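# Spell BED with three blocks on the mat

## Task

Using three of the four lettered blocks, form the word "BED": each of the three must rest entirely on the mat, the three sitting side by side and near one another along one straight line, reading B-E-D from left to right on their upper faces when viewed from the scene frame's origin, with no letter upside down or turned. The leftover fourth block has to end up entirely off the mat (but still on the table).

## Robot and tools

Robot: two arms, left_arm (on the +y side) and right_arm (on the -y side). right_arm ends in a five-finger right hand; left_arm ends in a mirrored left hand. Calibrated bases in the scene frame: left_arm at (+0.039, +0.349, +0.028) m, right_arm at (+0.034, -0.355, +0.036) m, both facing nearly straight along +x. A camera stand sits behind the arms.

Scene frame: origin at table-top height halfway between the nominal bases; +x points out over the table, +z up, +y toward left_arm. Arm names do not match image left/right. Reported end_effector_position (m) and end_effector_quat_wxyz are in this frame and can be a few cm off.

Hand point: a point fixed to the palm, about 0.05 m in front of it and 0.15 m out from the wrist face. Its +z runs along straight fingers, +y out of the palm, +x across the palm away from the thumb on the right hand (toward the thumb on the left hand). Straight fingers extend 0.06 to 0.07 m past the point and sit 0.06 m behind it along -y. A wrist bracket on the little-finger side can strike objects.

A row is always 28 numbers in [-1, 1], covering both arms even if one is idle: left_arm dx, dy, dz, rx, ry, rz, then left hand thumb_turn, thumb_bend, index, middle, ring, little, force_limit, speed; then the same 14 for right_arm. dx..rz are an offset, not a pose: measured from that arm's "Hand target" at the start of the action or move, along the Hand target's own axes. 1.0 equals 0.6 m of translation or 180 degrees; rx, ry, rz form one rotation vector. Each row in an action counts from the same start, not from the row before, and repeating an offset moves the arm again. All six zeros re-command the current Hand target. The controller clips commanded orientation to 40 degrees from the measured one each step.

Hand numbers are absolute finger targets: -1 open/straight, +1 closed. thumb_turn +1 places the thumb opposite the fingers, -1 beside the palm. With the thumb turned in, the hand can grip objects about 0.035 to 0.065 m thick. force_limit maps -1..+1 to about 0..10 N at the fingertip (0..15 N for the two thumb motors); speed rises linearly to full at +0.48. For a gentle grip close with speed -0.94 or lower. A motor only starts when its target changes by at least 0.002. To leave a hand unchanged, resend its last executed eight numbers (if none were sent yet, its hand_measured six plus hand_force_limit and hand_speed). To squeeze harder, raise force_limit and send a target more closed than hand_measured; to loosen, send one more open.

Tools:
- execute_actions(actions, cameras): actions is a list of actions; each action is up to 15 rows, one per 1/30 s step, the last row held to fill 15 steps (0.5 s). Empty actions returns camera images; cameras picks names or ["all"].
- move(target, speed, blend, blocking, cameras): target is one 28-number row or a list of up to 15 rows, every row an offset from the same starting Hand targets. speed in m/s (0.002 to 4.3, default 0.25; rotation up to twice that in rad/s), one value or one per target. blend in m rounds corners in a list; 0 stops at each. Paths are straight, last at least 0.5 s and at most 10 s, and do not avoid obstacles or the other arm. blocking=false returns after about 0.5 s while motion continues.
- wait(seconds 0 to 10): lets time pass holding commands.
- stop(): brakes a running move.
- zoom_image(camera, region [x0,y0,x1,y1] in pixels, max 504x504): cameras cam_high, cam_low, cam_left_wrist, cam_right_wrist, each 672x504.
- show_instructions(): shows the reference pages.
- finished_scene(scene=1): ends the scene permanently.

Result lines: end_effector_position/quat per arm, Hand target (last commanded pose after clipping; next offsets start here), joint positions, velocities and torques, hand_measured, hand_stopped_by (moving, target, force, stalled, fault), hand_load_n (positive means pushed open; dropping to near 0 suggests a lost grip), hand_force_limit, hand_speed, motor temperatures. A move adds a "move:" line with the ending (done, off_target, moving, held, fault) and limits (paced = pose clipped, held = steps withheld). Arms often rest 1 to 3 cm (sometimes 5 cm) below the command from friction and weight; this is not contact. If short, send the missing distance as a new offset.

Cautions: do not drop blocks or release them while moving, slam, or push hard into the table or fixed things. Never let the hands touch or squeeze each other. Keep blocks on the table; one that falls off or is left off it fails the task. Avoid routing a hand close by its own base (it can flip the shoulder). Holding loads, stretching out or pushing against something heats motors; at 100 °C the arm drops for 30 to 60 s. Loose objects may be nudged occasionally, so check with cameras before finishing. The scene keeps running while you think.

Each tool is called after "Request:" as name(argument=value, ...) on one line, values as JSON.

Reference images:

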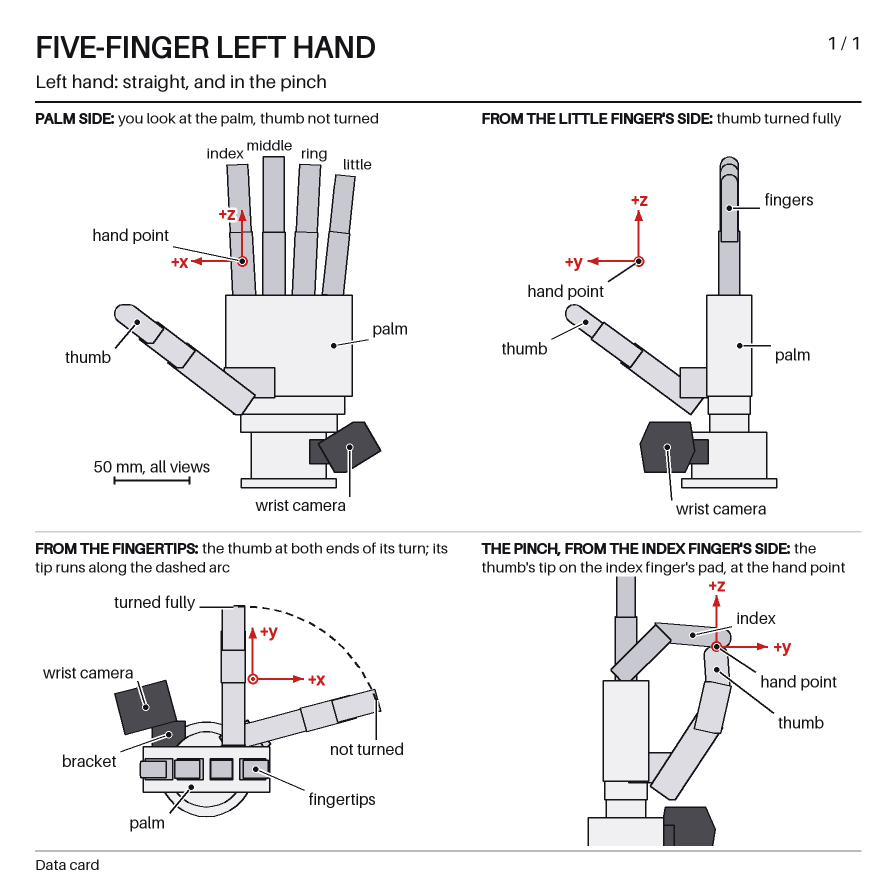

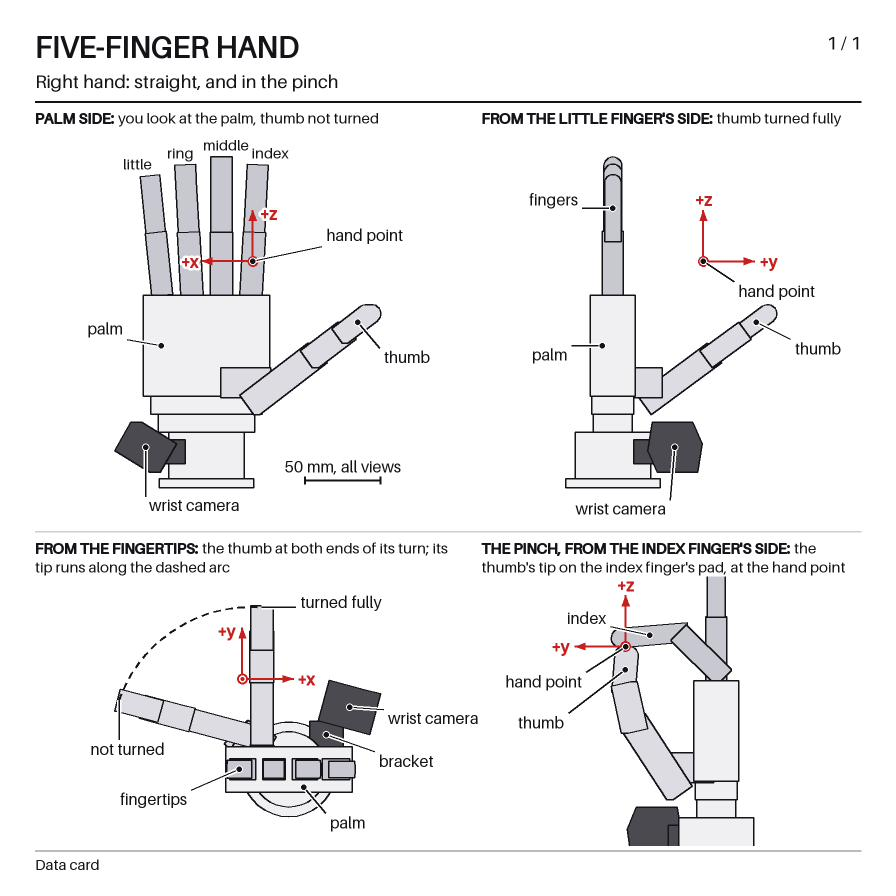

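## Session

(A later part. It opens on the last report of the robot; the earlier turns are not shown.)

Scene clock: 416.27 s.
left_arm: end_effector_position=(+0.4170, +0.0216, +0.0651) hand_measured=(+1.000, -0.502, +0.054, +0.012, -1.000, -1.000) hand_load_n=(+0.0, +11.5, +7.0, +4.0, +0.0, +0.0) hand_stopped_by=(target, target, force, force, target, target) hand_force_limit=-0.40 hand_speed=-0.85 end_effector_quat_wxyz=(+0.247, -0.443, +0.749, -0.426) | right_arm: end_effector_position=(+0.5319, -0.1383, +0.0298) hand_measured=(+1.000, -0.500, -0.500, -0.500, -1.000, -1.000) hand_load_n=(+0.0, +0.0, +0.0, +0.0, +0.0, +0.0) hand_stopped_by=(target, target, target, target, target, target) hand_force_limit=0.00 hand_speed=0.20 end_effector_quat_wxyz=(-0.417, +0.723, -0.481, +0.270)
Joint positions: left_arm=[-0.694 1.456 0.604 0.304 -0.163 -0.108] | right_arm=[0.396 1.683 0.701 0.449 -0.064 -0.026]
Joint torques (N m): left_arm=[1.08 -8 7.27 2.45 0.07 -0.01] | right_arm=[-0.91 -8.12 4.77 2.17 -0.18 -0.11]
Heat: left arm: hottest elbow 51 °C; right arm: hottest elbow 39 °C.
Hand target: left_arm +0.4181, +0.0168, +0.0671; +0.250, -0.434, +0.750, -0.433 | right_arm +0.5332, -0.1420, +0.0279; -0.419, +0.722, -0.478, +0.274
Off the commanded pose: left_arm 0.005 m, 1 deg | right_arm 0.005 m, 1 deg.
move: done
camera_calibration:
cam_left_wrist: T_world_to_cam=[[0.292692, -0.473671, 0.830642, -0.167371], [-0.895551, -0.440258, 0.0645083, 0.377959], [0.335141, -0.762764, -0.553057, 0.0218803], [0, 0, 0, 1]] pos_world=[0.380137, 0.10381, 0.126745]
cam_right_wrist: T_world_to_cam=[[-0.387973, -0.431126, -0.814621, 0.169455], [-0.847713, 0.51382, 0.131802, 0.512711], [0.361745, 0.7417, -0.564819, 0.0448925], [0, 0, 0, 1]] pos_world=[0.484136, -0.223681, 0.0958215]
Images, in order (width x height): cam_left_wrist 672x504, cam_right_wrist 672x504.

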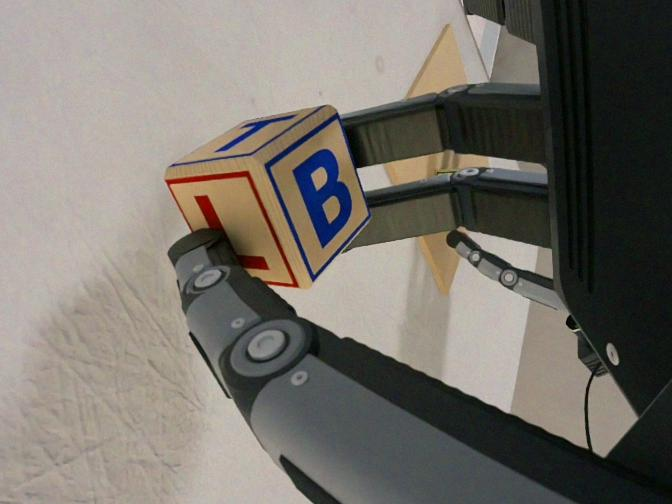

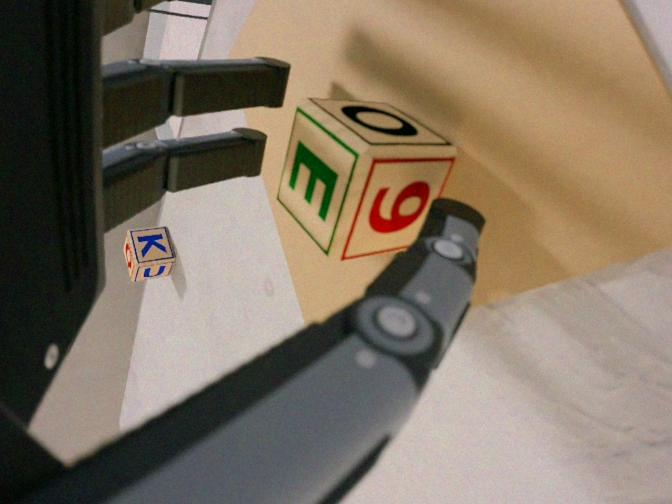

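Request:
move(target=[0,0.0615,0.0355,0,0,0,1,-0.5,0.2,0.2,-1,-1,-0.4,-0.85,0,0,0,0,0,0,1,-0.5,0.2,0.2,-1,-1,-0.4,-0.85], cameras=["cam_left_wrist","cam_right_wrist","cam_low"], speed=0.06)

Scene clock: 421.27 s.
left_arm: end_effector_position=(+0.4186, +0.0203, +0.0247) hand_measured=(+1.000, -0.502, +0.054, +0.012, -1.000, -1.000) hand_load_n=(+0.0, +11.0, +7.0, +3.0, +0.0, +0.0) hand_stopped_by=(target, target, force, force, target, target) hand_force_limit=-0.40 hand_speed=-0.85 end_effector_quat_wxyz=(+0.248, -0.442, +0.748, -0.428) | right_arm: end_effector_position=(+0.5321, -0.1382, +0.0300) hand_measured=(+1.000, -0.502, +0.026, +0.012, -1.000, -1.000) hand_load_n=(-1.5, +6.0, +2.5, +3.5, +0.0, +0.0) hand_stopped_by=(target, target, force, force, target, target) hand_force_limit=-0.40 hand_speed=-0.85 end_effector_quat_wxyz=(-0.417, +0.723, -0.480, +0.270)
Joint positions: left_arm=[-0.694 1.583 0.576 0.463 -0.163 -0.107] | right_arm=[0.396 1.683 0.701 0.45 -0.064 -0.027]
Joint torques (N m): left_arm=[1.03 -8.47 5.97 2.51 0.07 -0.01] | right_arm=[-0.97 -8.18 4.77 2.13 -0.15 -0.1]
Heat: left arm: hottest elbow 50 °C; right arm: hottest elbow 38 °C.
Hand target: left_arm +0.4182, +0.0167, +0.0247; +0.250, -0.433, +0.750, -0.433 | right_arm +0.5332, -0.1420, +0.0279; -0.419, +0.722, -0.478, +0.274
Off the commanded pose: left_arm 0.004 m, 1 deg | right_arm 0.004 m, 1 deg.
move: done
camera_calibration:
cam_left_wrist: T_world_to_cam=[[0.289312, -0.471277, 0.833185, -0.133532], [-0.895907, -0.439852, 0.0622967, 0.381605], [0.337119, -0.764479, -0.549475, -0.00277323], [0, 0, 0, 1]] pos_world=[0.38145, 0.102799, 0.0859603]
cam_right_wrist: T_world_to_cam=[[-0.386603, -0.431452, -0.815099, 0.168964], [-0.848271, 0.51318, 0.130698, 0.51305], [0.361903, 0.741954, -0.564386, 0.0447408], [0, 0, 0, 1]] pos_world=[0.484336, -0.223583, 0.0959189]
Images, in order (width x height): cam_low 672x504, cam_left_wrist 672x504, cam_right_wrist 672x504.

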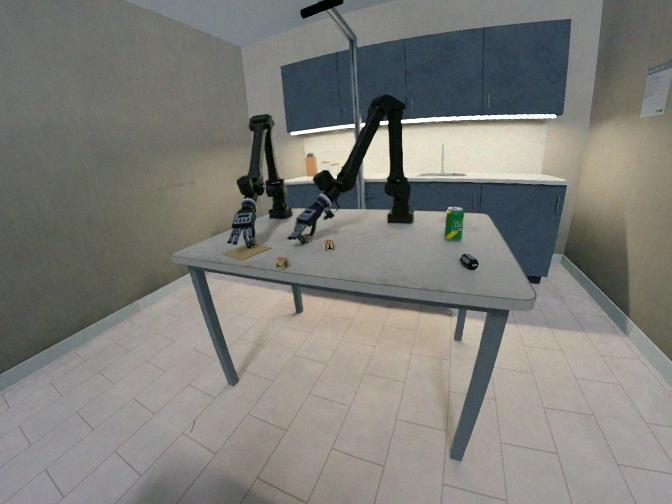

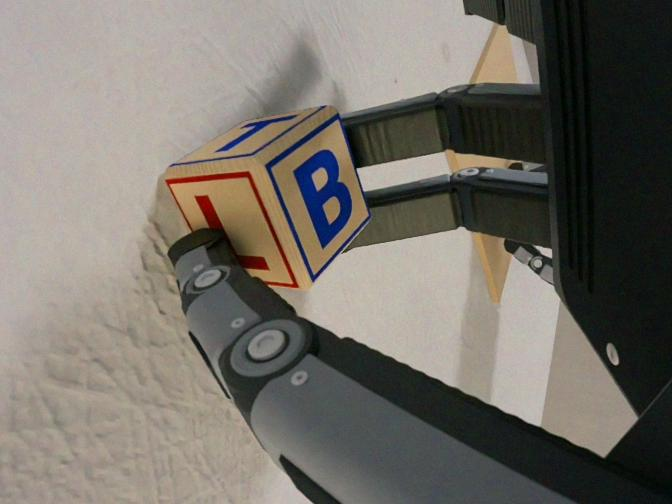

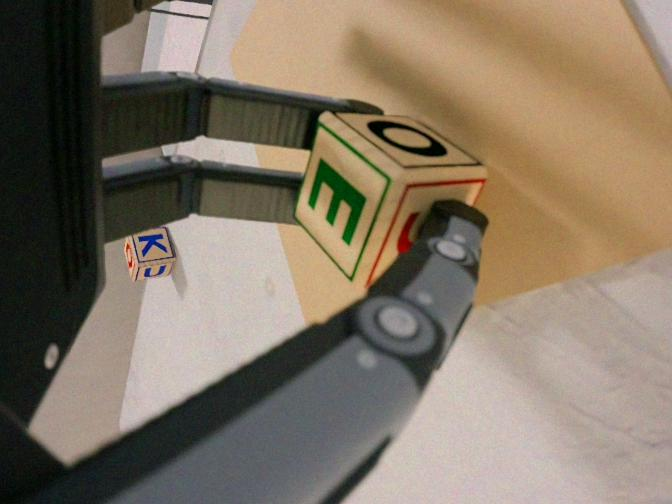

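Request:
move(target=[[0,0.0072,0.0042,0,0,0,1,-0.5,0.2,0.2,-1,-1,-0.4,-0.85,0,-0.0722,-0.0417,0,0,0,1,-0.5,0.2,0.2,-1,-1,-0.4,-0.85],[0,0.0072,0.0042,0,0,0,1,-0.5,-0.5,-0.5,-1,-1,-0.4,-0.5,0.0112,-0.0843,-0.021,0,-0.256,-0.1478,1,-0.5,0.2,0.2,-1,-1,-0.4,-0.85],[0,0.0172,-0.0132,0,0,0,1,-0.5,-0.5,-0.5,-1,-1,-0.4,-0.5,0.0112,-0.0843,-0.021,0,-0.256,-0.1478,1,-0.5,0.2,0.2,-1,-1,-0.4,-0.85],[0,-0.1199,-0.0923,0,0,0,1,-0.5,-0.5,-0.5,-1,-1,-0.4,-0.5,0.0112,-0.0843,-0.021,0,-0.256,-0.1478,1,-0.5,0.2,0.2,-1,-1,-0.4,-0.85]], cameras=["all"], speed=[0.05,0.25,0.05,0.2])

Scene clock: 444.23 s.
left_arm: end_effector_position=(+0.3975, +0.0363, +0.0971) hand_measured=(+1.000, -0.500, -0.500, -0.500, -1.000, -1.000) hand_load_n=(+0.5, +0.0, +0.0, +0.0, +0.0, +0.0) hand_stopped_by=(target, target, target, target, target, target) hand_force_limit=-0.40 hand_speed=-0.50 end_effector_quat_wxyz=(+0.245, -0.443, +0.753, -0.421) | right_arm: end_effector_position=(+0.5274, -0.1427, +0.0657) hand_measured=(+1.000, -0.502, +0.026, +0.012, -1.000, -1.000) hand_load_n=(-1.0, +6.0, +2.5, +3.0, +0.0, +0.0) hand_stopped_by=(target, target, force, force, target, target) hand_force_limit=-0.40 hand_speed=-0.85 end_effector_quat_wxyz=(-0.494, +0.861, -0.112, +0.044)
Joint positions: left_arm=[-0.698 1.307 0.587 0.158 -0.165 -0.107] | right_arm=[0.205 1.786 1.095 -0.339 -0.935 -0.89]
Joint torques (N m): left_arm=[0.79 -7.36 11.26 1.16 -0.09 -0.05] | right_arm=[-0.91 -10.34 10.09 0.24 -0.69 -0.1]
Heat: left arm: hottest elbow 47 °C; right arm: hottest elbow 38 °C.
Hand target: left_arm +0.4078, +0.0228, +0.1146; +0.250, -0.434, +0.750, -0.433 | right_arm +0.5492, -0.1429, +0.0781; -0.498, +0.859, -0.103, +0.059
Off the commanded pose: left_arm 0.025 m, 2 deg | right_arm 0.025 m, 2 deg.
move: off_target (left_arm, right_arm)
camera_calibration:
cam_left_wrist: T_world_to_cam=[[0.299529, -0.483074, 0.822753, -0.182857], [-0.896034, -0.438643, 0.0686618, 0.364667], [0.327726, -0.757781, -0.564237, 0.0611256], [0, 0, 0, 1]] pos_world=[0.361493, 0.117945, 0.159897]
cam_right_wrist: T_world_to_cam=[[0.0932643, -0.565975, -0.81913, -0.0777952], [-0.915958, -0.371272, 0.152241, 0.414865], [-0.390285, 0.73609, -0.553036, 0.465115], [0, 0, 0, 1]] pos_world=[0.568782, -0.232369, 0.130342]

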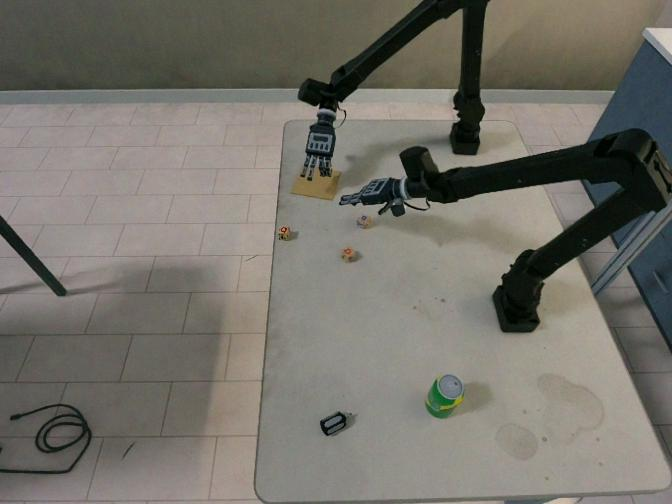

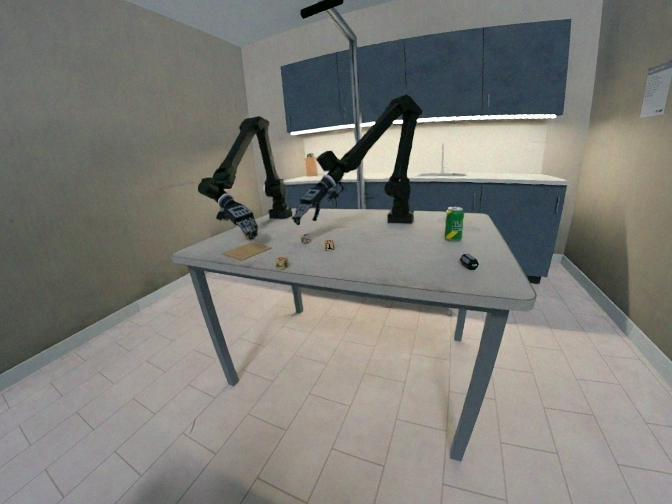

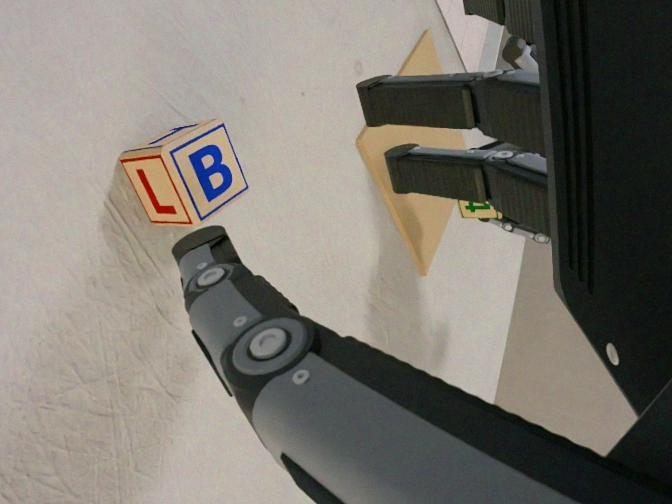

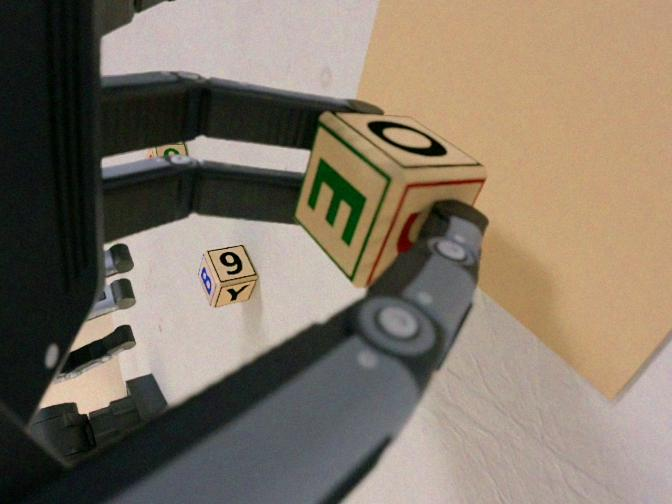

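Request:
move(target=[-0.238,0.0117,0.0452,0,-0.2815,-0.1625,1,-0.5,-0.5,-0.5,-1,-1,-0.4,-0.5,0,0.0693,0.04,0,0,0,1,-0.5,0.2,0.2,-1,-1,-0.4,-0.85], cameras=["cam_left_wrist","cam_right_wrist"], speed=0.2)

Scene clock: 456.73 s.
left_arm: end_effector_position=(+0.4786, +0.1456, +0.0808) hand_measured=(+1.000, -0.500, -0.500, -0.500, -1.000, -1.000) hand_load_n=(+0.0, +0.0, +0.0, +0.0, +0.0, +0.0) hand_stopped_by=(target, target, target, target, target, target) hand_force_limit=-0.40 hand_speed=-0.50 end_effector_quat_wxyz=(-0.431, +0.739, -0.458, +0.242) | right_arm: end_effector_position=(+0.5360, -0.1412, +0.0309) hand_measured=(+1.000, -0.502, +0.026, +0.012, -1.000, -1.000) hand_load_n=(-1.0, +5.5, +3.0, +3.0, +0.0, +0.0) hand_stopped_by=(target, target, force, force, target, target) hand_force_limit=-0.40 hand_speed=-0.85 end_effector_quat_wxyz=(-0.495, +0.861, -0.110, +0.047)
Joint positions: left_arm=[-0.661 1.493 0.791 -0.292 -0.915 -0.841] | right_arm=[0.205 1.865 1.095 -0.253 -0.938 -0.891]
Joint torques (N m): left_arm=[2.02 -8.29 11.3 0.54 -0.64 -0.27] | right_arm=[-0.85 -10.4 7.38 1.35 -0.59 -0.1]
Heat: left arm: hottest elbow 48 °C; right arm: hottest elbow 39 °C.
Hand target: left_arm +0.4963, +0.1365, +0.0949; -0.430, +0.745, -0.442, +0.255 | right_arm +0.5493, -0.1427, +0.0301; -0.498, +0.859, -0.103, +0.059
Off the commanded pose: left_arm 0.024 m, 2 deg | right_arm 0.013 m, 2 deg.
move: off_target (left_arm, right_arm)
camera_calibration:
cam_left_wrist: T_world_to_cam=[[0.570856, -0.0487953, 0.819599, -0.33373], [-0.122947, -0.992058, 0.0265704, 0.200333], [0.811793, -0.115935, -0.572321, -0.216248], [0, 0, 0, 1]] pos_world=[0.390691, 0.157387, 0.144439]
cam_right_wrist: T_world_to_cam=[[0.0996943, -0.563575, -0.820027, -0.109268], [-0.916402, -0.373075, 0.14499, 0.428789], [-0.387644, 0.73702, -0.553654, 0.446884], [0, 0, 0, 1]] pos_world=[0.577069, -0.230973, 0.095647]
Images, in order (width x height): cam_left_wrist 672x504, cam_right_wrist 672x504.

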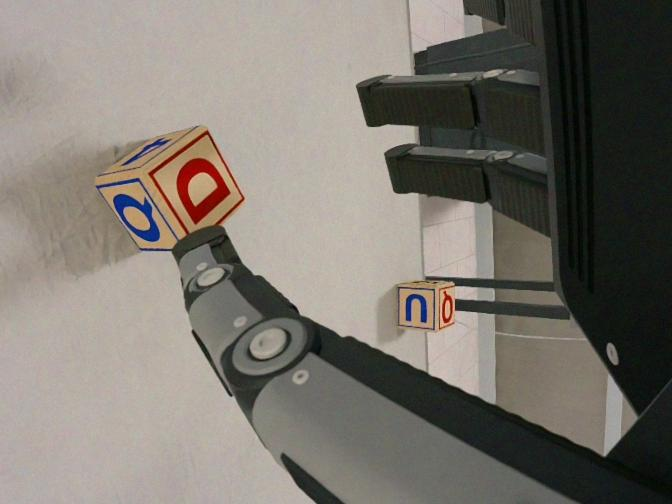

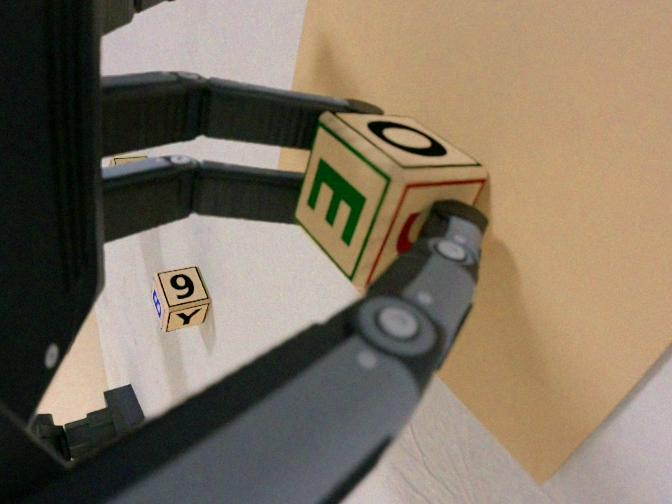

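Request:
zoom_image(camera="cam_left_wrist", region=[80, 110, 260, 260])

Scaled by 2.800 from the camera's 672x504 image, which has a finer 960x720 frame.

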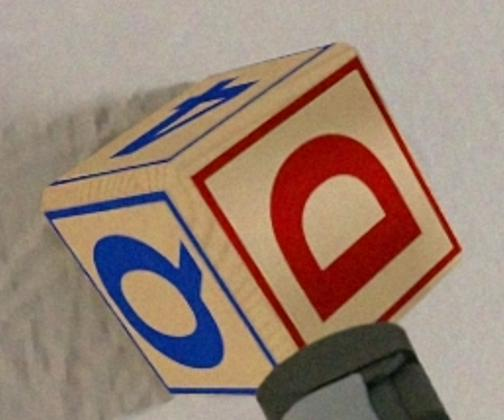

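Request:
move(target=[[-0.0145,0.0448,0.0255,0,-0.0217,-0.0125,1,-0.5,-0.5,-0.5,-1,-1,-0.4,-0.5,0,0,0,0,0,0,1,-0.5,-0.5,-0.5,-1,-1,-0.4,-0.5],[-0.0145,0.0448,0.0255,0,-0.0217,-0.0125,1,-0.5,-0.5,-0.5,-1,-1,-0.4,-0.5,0,0.01,-0.0173,0,0,0,1,-0.5,-0.5,-0.5,-1,-1,-0.4,-0.5],[-0.0145,0.0448,0.0255,0,-0.0217,-0.0125,1,-0.5,-0.5,-0.5,-1,-1,-0.4,-0.5,0,-0.0766,-0.0673,0,0,0,1,-0.5,-0.5,-0.5,-1,-1,-0.4,-0.5],[-0.0145,0.0448,0.0255,0,-0.0217,-0.0125,1,-0.5,-0.5,-0.5,-1,-1,-0.4,-0.5,-0.008,-0.0668,-0.034,0,0.4334,0.2503,1,-0.5,-0.5,-0.5,-1,-1,-0.4,-0.5]], cameras=["cam_left_wrist","cam_right_wrist","cam_high"], speed=[0.1,0.05,0.15,0.3])

Scene clock: 493.47 s.
left_arm: end_effector_position=(+0.4777, +0.1548, +0.0521) hand_measured=(+1.000, -0.500, -0.500, -0.500, -1.000, -1.000) hand_load_n=(+0.0, +0.0, +0.0, +0.0, +0.0, +0.0) hand_stopped_by=(target, target, target, target, target, target) hand_force_limit=-0.40 hand_speed=-0.50 end_effector_quat_wxyz=(-0.442, +0.758, -0.424, +0.225) | right_arm: end_effector_position=(+0.5281, -0.1513, +0.0614) hand_measured=(+1.000, -0.500, -0.500, -0.500, -1.000, -1.000) hand_load_n=(+0.0, +0.0, -0.5, +0.0, +0.0, +0.0) hand_stopped_by=(target, target, target, target, target, target) hand_force_limit=-0.40 hand_speed=-0.50 end_effector_quat_wxyz=(+0.297, -0.543, +0.681, -0.391)
Joint positions: left_arm=[-0.661 1.569 0.791 -0.313 -0.96 -0.966] | right_arm=[0.591 1.595 0.766 0.123 0.644 0.449]
Joint torques (N m): left_arm=[1.55 -9.05 10.15 0.39 -0.71 -0.27] | right_arm=[0.03 -7.47 9.5 0.66 0.43 0.07]
Heat: left arm: hottest elbow 47 °C; right arm: hottest elbow 39 °C.
Hand target: left_arm +0.4920, +0.1441, +0.0640; -0.439, +0.761, -0.413, +0.238 | right_arm +0.5451, -0.1394, +0.0750; +0.310, -0.534, +0.682, -0.392
Off the commanded pose: left_arm 0.021 m, 2 deg | right_arm 0.025 m, 2 deg.
move: off_target (left_arm, right_arm)
camera_calibration:
cam_left_wrist: T_world_to_cam=[[0.56953, 0.00127033, 0.821969, -0.316581], [-0.0368207, -0.998956, 0.0270564, 0.170028], [0.821145, -0.0456749, -0.568889, -0.246384], [0, 0, 0, 1]] pos_world=[0.38888, 0.158999, 0.115454]
cam_right_wrist: T_world_to_cam=[[-0.584547, -0.135642, -0.799941, 0.335679], [-0.371047, 0.92148, 0.114887, 0.323098], [0.721546, 0.363973, -0.588978, -0.171862], [0, 0, 0, 1]] pos_world=[0.440111, -0.189643, 0.130181]
Images, in order (width x height): cam_high 672x504, cam_left_wrist 672x504, cam_right_wrist 672x504.

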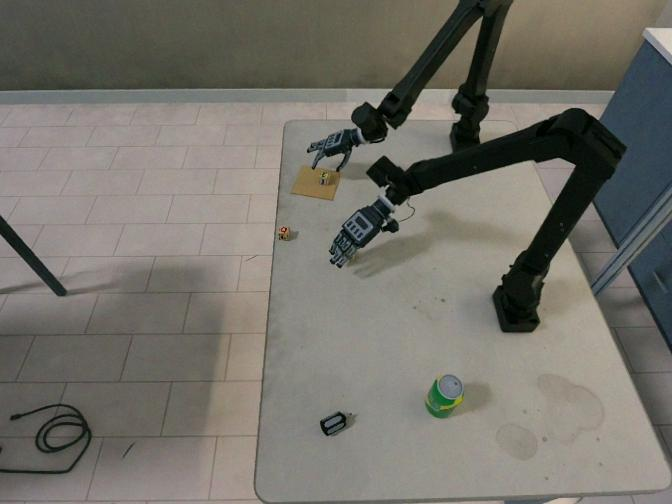

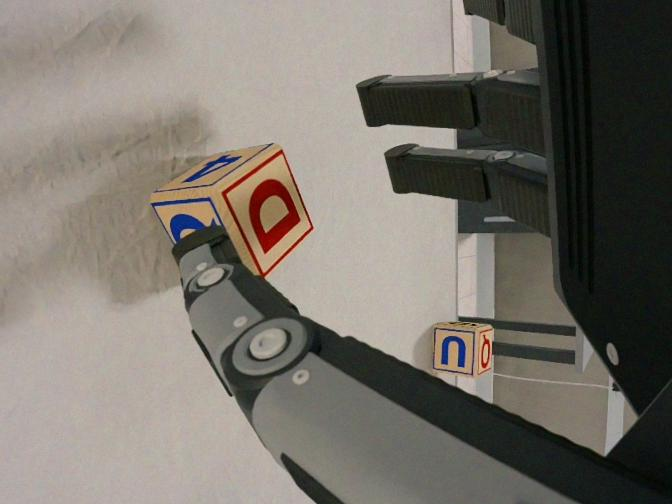

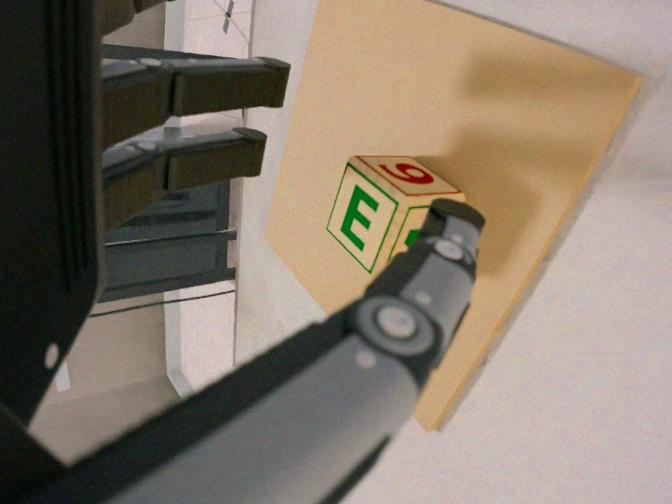

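Request:
zoom_image(camera="cam_right_wrist", region=[310, 140, 470, 290])

Request:
zoom_image(camera="cam_left_wrist", region=[140, 130, 320, 280])

Scaled by 3.150 from the camera's 672x504 image, which has a finer 960x720 frame.

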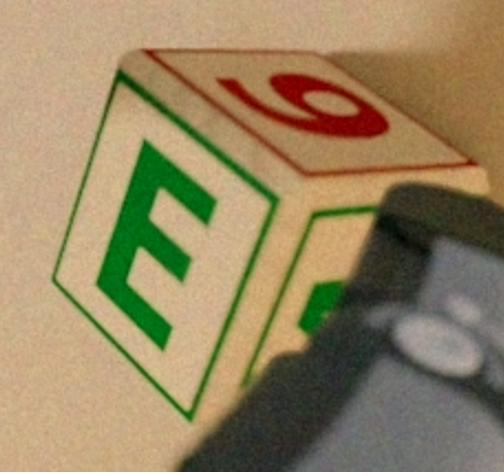

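Scaled by 2.800 from the camera's 672x504 image, which has a finer 960x720 frame.

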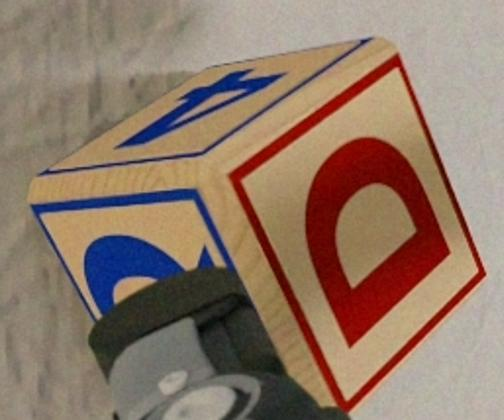

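Request:
move(target=[0.017,0,0.0137,0,0,0,1,-0.5,-0.5,-0.5,-1,-1,-0.4,-0.5,-0.0382,-0.0113,0.0197,0,0,0,1,-0.5,-0.5,-0.5,-1,-1,-0.4,-0.5], cameras=["cam_left_wrist","cam_right_wrist"], speed=0.1)

Scene clock: 522.00 s.
left_arm: end_effector_position=(+0.4850, +0.1495, +0.0484) hand_measured=(+1.000, -0.500, -0.500, -0.500, -1.000, -1.000) hand_load_n=(+0.0, +0.0, +0.0, +0.0, +0.0, +0.0) hand_stopped_by=(target, target, target, target, target, target) hand_force_limit=-0.40 hand_speed=-0.50 end_effector_quat_wxyz=(-0.442, +0.758, -0.425, +0.223) | right_arm: end_effector_position=(+0.5484, -0.1336, +0.0617) hand_measured=(+1.000, -0.500, -0.500, -0.500, -1.000, -1.000) hand_load_n=(+0.0, +0.0, +0.0, +0.0, +0.0, +0.0) hand_stopped_by=(target, target, target, target, target, target) hand_force_limit=-0.40 hand_speed=-0.50 end_effector_quat_wxyz=(+0.297, -0.542, +0.682, -0.391)
Joint positions: left_arm=[-0.661 1.598 0.816 -0.313 -0.96 -0.966] | right_arm=[0.603 1.651 0.843 0.096 0.655 0.462]
Joint torques (N m): left_arm=[2.02 -9.23 10.25 1.05 -0.54 -0.14] | right_arm=[0.26 -8.41 9.48 0.65 0.44 0.06]
Heat: left arm: hottest elbow 47 °C; right arm: hottest elbow 41 °C.
Hand target: left_arm +0.5036, +0.1395, +0.0599; -0.439, +0.761, -0.413, +0.238 | right_arm +0.5637, -0.1204, +0.0749; +0.310, -0.534, +0.682, -0.392
Off the commanded pose: left_arm 0.024 m, 2 deg | right_arm 0.024 m, 2 deg.
move: off_target (left_arm, right_arm)
camera_calibration:
cam_left_wrist: T_world_to_cam=[[0.572258, -0.000396185, 0.820073, -0.318589], [-0.0358961, -0.999054, 0.0245661, 0.164738], [0.819288, -0.0434956, -0.571731, -0.253928], [0, 0, 0, 1]] pos_world=[0.396269, 0.153411, 0.11204]
cam_right_wrist: T_world_to_cam=[[-0.584263, -0.13326, -0.800549, 0.350437], [-0.368298, 0.92254, 0.115227, 0.312841], [0.723183, 0.362163, -0.588086, -0.194051], [0, 0, 0, 1]] pos_world=[0.460301, -0.171631, 0.130375]
Images, in order (width x height): cam_left_wrist 672x504, cam_right_wrist 672x504.

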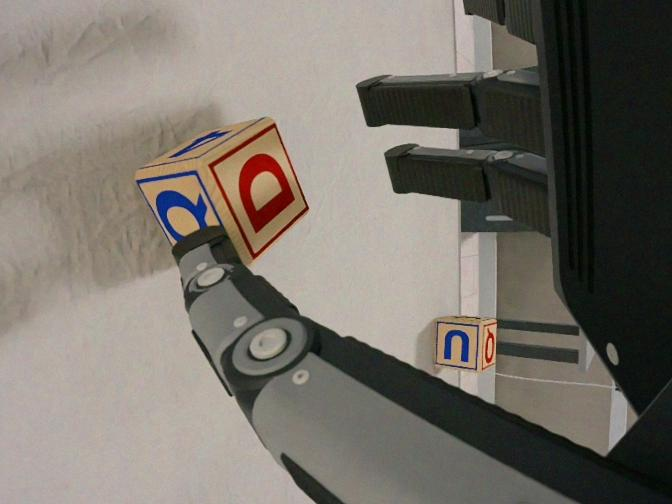

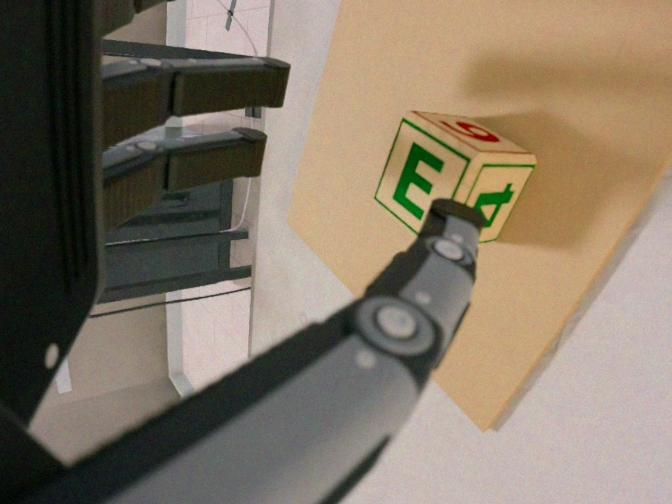

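Request:
move(target=[-0.0113,0.035,0.0057,0,0,0,1,-0.5,-0.5,-0.5,-1,-1,-0.4,-0.5,0.0158,0.0405,0.0062,0,0,0,1,-0.5,-0.5,-0.5,-1,-1,-0.4,-0.5], cameras=["cam_left_wrist","cam_right_wrist"], speed=0.08)

Scene clock: 537.57 s.
left_arm: end_effector_position=(+0.4897, +0.1461, +0.0403) hand_measured=(+1.000, -0.500, -0.500, -0.500, -1.000, -1.000) hand_load_n=(+0.0, +0.5, +0.0, +0.0, +0.0, +0.0) hand_stopped_by=(target, target, target, target, target, target) hand_force_limit=-0.40 hand_speed=-0.50 end_effector_quat_wxyz=(-0.441, +0.759, -0.419, +0.230) | right_arm: end_effector_position=(+0.5537, -0.1304, +0.0558) hand_measured=(+1.000, -0.500, -0.500, -0.500, -1.000, -1.000) hand_load_n=(+0.0, +0.0, +0.0, +0.0, +0.0, +0.0) hand_stopped_by=(target, target, target, target, target, target) hand_force_limit=-0.40 hand_speed=-0.50 end_effector_quat_wxyz=(+0.305, -0.537, +0.682, -0.392)
Joint positions: left_arm=[-0.661 1.626 0.816 -0.272 -0.962 -0.972] | right_arm=[0.603 1.676 0.843 0.141 0.655 0.462]
Joint torques (N m): left_arm=[1.32 -9.29 7.09 1.47 -0.7 -0.28] | right_arm=[0.21 -8.53 5.38 1.83 0.41 0.06]
Heat: left arm: hottest elbow 49 °C; right arm: hottest elbow 42 °C.
Hand target: left_arm +0.4936, +0.1410, +0.0400; -0.439, +0.761, -0.413, +0.238 | right_arm +0.5527, -0.1274, +0.0520; +0.310, -0.534, +0.682, -0.392
Off the commanded pose: left_arm 0.006 m, 1 deg | right_arm 0.005 m, 1 deg.
move: done
camera_calibration:
cam_left_wrist: T_world_to_cam=[[0.561153, 0.0105946, 0.827644, -0.311175], [-0.0326849, -0.998855, 0.034947, 0.159705], [0.827066, -0.0466621, -0.560164, -0.266464], [0, 0, 0, 1]] pos_world=[0.40022, 0.150385, 0.102698]
cam_right_wrist: T_world_to_cam=[[-0.570816, -0.124832, -0.811533, 0.343468], [-0.370118, 0.921382, 0.118604, 0.313227], [0.732927, 0.368064, -0.572142, -0.208016], [0, 0, 0, 1]] pos_world=[0.464448, -0.169163, 0.122571]
Images, in order (width x height): cam_left_wrist 672x504, cam_right_wrist 672x504.

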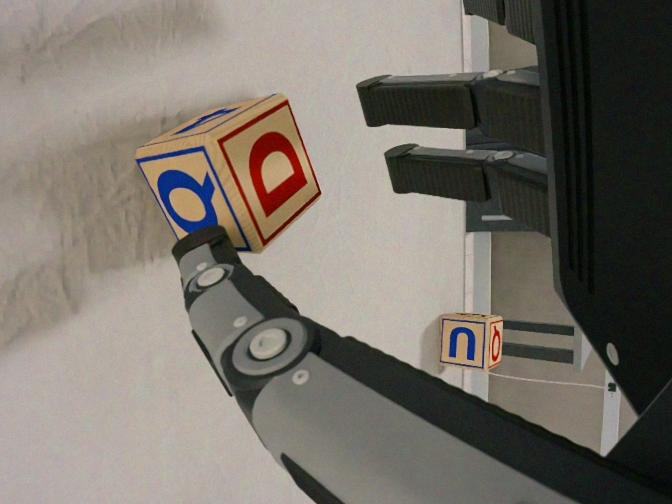

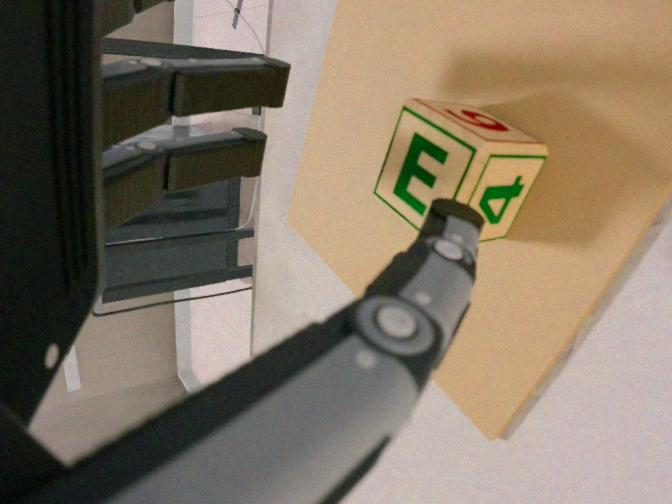

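Request:
move(target=[[-0.0072,0.0268,0.017,0,0,0,1,-0.5,-0.5,-0.5,-1,-1,-0.4,-0.5,0.0053,0.0392,0.0123,0,0,0,1,-0.5,-0.5,-0.5,-1,-1,-0.4,-0.5],[-0.0072,0.0268,0.017,0,0,0,1,-0.5,0.2,0.2,-1,-1,-0.4,-0.85,0.0053,0.0392,0.0123,0,0,0,1,-0.5,0.2,0.2,-1,-1,-0.4,-0.85]], cameras=["cam_left_wrist","cam_right_wrist"], speed=0.08)

Scene clock: 548.47 s.
left_arm: end_effector_position=(+0.4898, +0.1461, +0.0230) hand_measured=(+1.000, -0.500, +0.200, +0.010, -1.000, -1.000) hand_load_n=(+1.0, +5.5, +0.0, +7.0, +0.0, +0.0) hand_stopped_by=(target, target, target, force, target, target) hand_force_limit=-0.40 hand_speed=-0.85 end_effector_quat_wxyz=(-0.440, +0.760, -0.417, +0.235) | right_arm: end_effector_position=(+0.5484, -0.1330, +0.0301) hand_measured=(+1.000, -0.502, +0.040, +0.012, -1.000, -1.000) hand_load_n=(-3.0, +7.5, +5.5, +2.0, +0.0, +0.0) hand_stopped_by=(target, target, force, force, target, target) hand_force_limit=-0.40 hand_speed=-0.85 end_effector_quat_wxyz=(+0.304, -0.536, +0.682, -0.393)
Joint positions: left_arm=[-0.661 1.664 0.797 -0.204 -0.962 -0.972] | right_arm=[0.605 1.725 0.813 0.217 0.659 0.466]
Joint torques (N m): left_arm=[1.49 -9.52 6.26 1.43 -0.57 -0.2] | right_arm=[0.32 -8.94 4.98 1.8 0.4 0.06]
Heat: left arm: hottest elbow 48 °C; right arm: hottest elbow 41 °C.
Hand target: left_arm +0.4918, +0.1452, +0.0208; -0.439, +0.761, -0.413, +0.238 | right_arm +0.5468, -0.1290, +0.0280; +0.310, -0.534, +0.682, -0.392
Off the commanded pose: left_arm 0.003 m, 1 deg | right_arm 0.005 m, 1 deg.
move: done
camera_calibration:
cam_left_wrist: T_world_to_cam=[[0.553905, 0.016277, 0.832421, -0.294192], [-0.0327058, -0.998612, 0.0412896, 0.160134], [0.831937, -0.0500955, -0.552604, -0.278218], [0, 0, 0, 1]] pos_world=[0.399652, 0.150763, 0.0845352]
cam_right_wrist: T_world_to_cam=[[-0.571942, -0.123698, -0.810914, 0.319979], [-0.367555, 0.922417, 0.118532, 0.315377], [0.733339, 0.365849, -0.573035, -0.218339], [0, 0, 0, 1]] pos_world=[0.459044, -0.171449, 0.0969771]
Images, in order (width x height): cam_left_wrist 672x504, cam_right_wrist 672x504.

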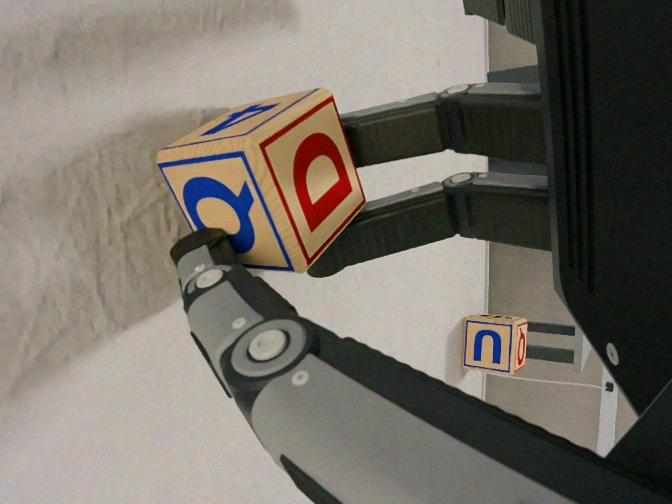

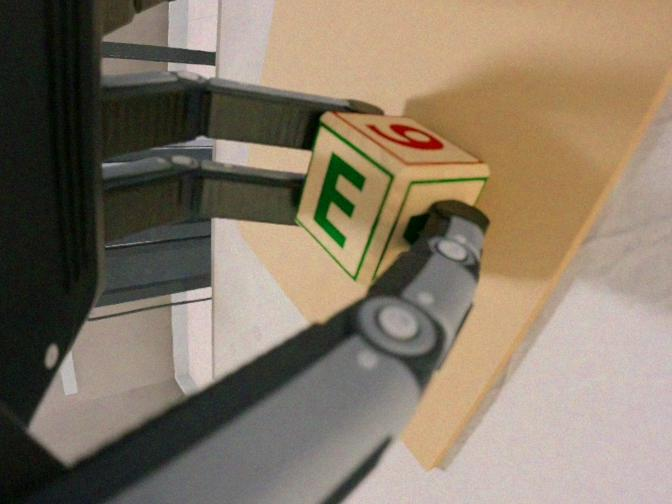

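Request:
move(target=[[0,0,0,0,0,0,1,-0.5,-0.5,-0.5,-1,-1,-0.4,-0.5,0,-0.0722,-0.0417,0,0,0,1,-0.5,0.2,0.2,-1,-1,-0.4,-0.85],[-0.0203,0,0,0,0,0,1,-0.5,-0.5,-0.5,-1,-1,-0.4,-0.5,0.0128,-0.0977,-0.0038,0,-0.4345,-0.2508,1,-0.5,0.2,0.2,-1,-1,-0.4,-0.85]], cameras=["cam_left_wrist","cam_right_wrist"], speed=[0.1,0.25])

Scene clock: 575.17 s.
left_arm: end_effector_position=(+0.4846, +0.1502, +0.0186) hand_measured=(+1.000, -0.500, -0.500, -0.500, -1.000, -1.000) hand_load_n=(+0.5, -1.5, +0.0, +0.0, +0.0, +0.0) hand_stopped_by=(target, target, target, target, target, target) hand_force_limit=-0.40 hand_speed=-0.50 end_effector_quat_wxyz=(-0.439, +0.761, -0.415, +0.237) | right_arm: end_effector_position=(+0.5501, -0.1427, +0.0674) hand_measured=(+1.000, -0.502, +0.040, +0.012, -1.000, -1.000) hand_load_n=(-2.5, +7.5, +5.5, +2.0, +0.0, -0.5) hand_stopped_by=(target, target, force, force, target, target) hand_force_limit=-0.40 hand_speed=-0.85 end_effector_quat_wxyz=(-0.494, +0.861, -0.111, +0.043)
Joint positions: left_arm=[-0.66 1.66 0.77 -0.175 -0.96 -0.972] | right_arm=[0.198 1.833 1.173 -0.382 -0.941 -0.904]
Joint torques (N m): left_arm=[2.2 -10.75 5.37 1.25 -0.47 -0.05] | right_arm=[-0.91 -11.05 10.22 0.21 -0.7 -0.1]
Motor temperatures (°C): left_arm=[33 34 45 32 34 31] | right_arm=[31 35 39 31 32 32]
Heat: left arm: hottest elbow 45 °C; right arm: hottest elbow 39 °C.
Hand target: left_arm +0.4853, +0.1551, +0.0211; -0.439, +0.761, -0.413, +0.238 | right_arm +0.5715, -0.1432, +0.0797; -0.498, +0.859, -0.102, +0.058
Off the commanded pose: left_arm 0.006 m, 0 deg | right_arm 0.025 m, 2 deg.
move: off_target (right_arm)
camera_calibration:
cam_left_wrist: T_world_to_cam=[[0.550213, 0.0208197, 0.834765, -0.286741], [-0.0330195, -0.998365, 0.0466639, 0.164286], [0.834371, -0.0532386, -0.548626, -0.276944], [0, 0, 0, 1]] pos_world=[0.394267, 0.155243, 0.079756]
cam_right_wrist: T_world_to_cam=[[0.0946332, -0.565151, -0.819542, -0.0791385], [-0.914463, -0.374712, 0.152805, 0.433989], [-0.39345, 0.73498, -0.552269, 0.476416], [0, 0, 0, 1]] pos_world=[0.591801, -0.23226, 0.131937]
Images, in order (width x height): cam_left_wrist 672x504, cam_right_wrist 672x504.

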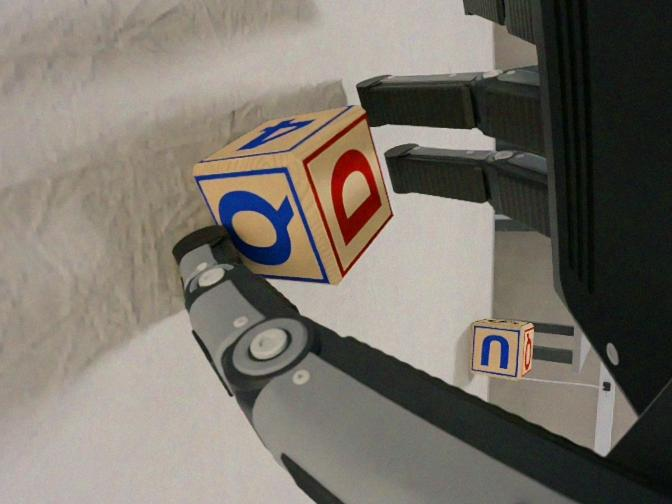

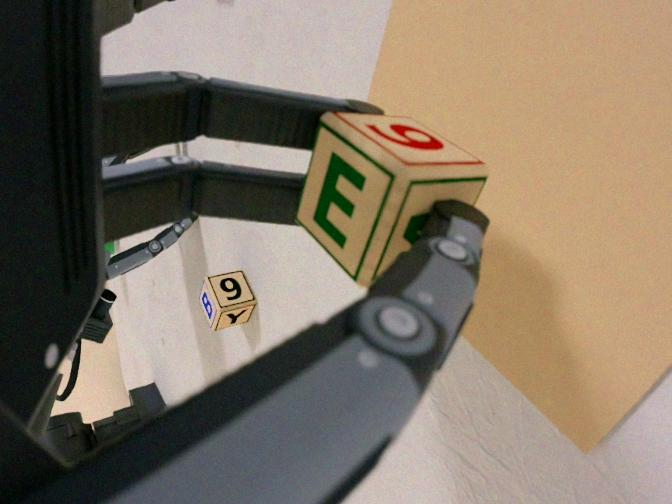

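Request:
move(target=[0,0,0,0,0,0,1,-0.5,0.2,0.2,-1,-1,-0.4,-0.85,0,0.0714,0.0413,0,0,0,1,-0.5,0.2,0.2,-1,-1,-0.4,-0.85], cameras=["cam_left_wrist","cam_right_wrist"], speed=0.1)

Scene clock: 588.23 s.
left_arm: end_effector_position=(+0.4865, +0.1526, +0.0209) hand_measured=(+1.000, -0.502, +0.040, +0.012, -1.000, -1.000) hand_load_n=(-0.5, +8.5, +5.5, +5.0, +0.0, -0.5) hand_stopped_by=(target, target, force, force, target, target) hand_force_limit=-0.40 hand_speed=-0.85 end_effector_quat_wxyz=(-0.441, +0.762, -0.411, +0.238) | right_arm: end_effector_position=(+0.5581, -0.1407, +0.0300) hand_measured=(+1.000, -0.502, +0.040, +0.012, -1.000, -1.000) hand_load_n=(-1.0, +7.0, +4.0, +2.5, +0.0, +0.0) hand_stopped_by=(target, target, force, force, target, target) hand_force_limit=-0.40 hand_speed=-0.85 end_effector_quat_wxyz=(-0.497, +0.860, -0.108, +0.044)
Joint positions: left_arm=[-0.654 1.656 0.77 -0.174 -0.963 -0.972] | right_arm=[0.198 1.914 1.173 -0.297 -0.948 -0.906]
Joint torques (N m): left_arm=[2.02 -10.52 5.37 1.2 -0.31 -0.04] | right_arm=[-0.79 -11.52 7.45 1.29 -0.43 -0.1]
Heat: left arm: hottest elbow 44 °C; right arm: hottest elbow 39 °C.
Hand target: left_arm +0.4853, +0.1552, +0.0210; -0.439, +0.761, -0.413, +0.238 | right_arm +0.5716, -0.1430, +0.0304; -0.498, +0.859, -0.102, +0.058
Off the commanded pose: left_arm 0.003 m, 0 deg | right_arm 0.014 m, 2 deg.
move: off_target (right_arm)
camera_calibration:
cam_left_wrist: T_world_to_cam=[[0.545197, 0.0256186, 0.837916, -0.288082], [-0.0265283, -0.998505, 0.0477894, 0.163435], [0.837888, -0.0482831, -0.543703, -0.279746], [0, 0, 0, 1]] pos_world=[0.395793, 0.157064, 0.0814789]
cam_right_wrist: T_world_to_cam=[[0.100856, -0.55969, -0.822542, -0.111912], [-0.913553, -0.379523, 0.146227, 0.446788], [-0.394016, 0.736688, -0.549584, 0.457992], [0, 0, 0, 1]] pos_world=[0.599907, -0.230467, 0.0943206]
Images, in order (width x height): cam_left_wrist 672x504, cam_right_wrist 672x504.

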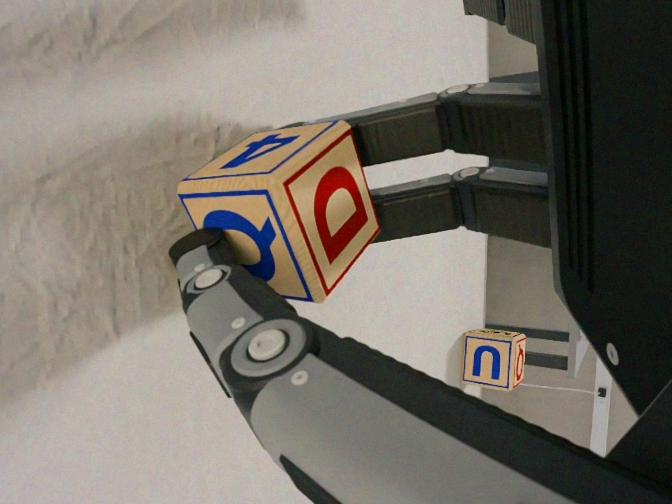

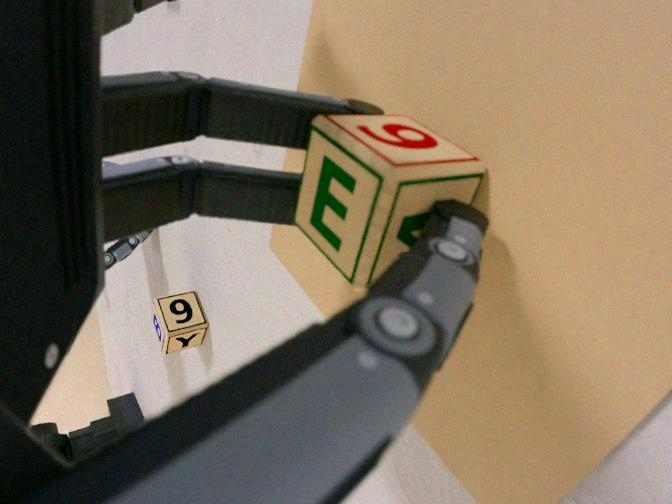

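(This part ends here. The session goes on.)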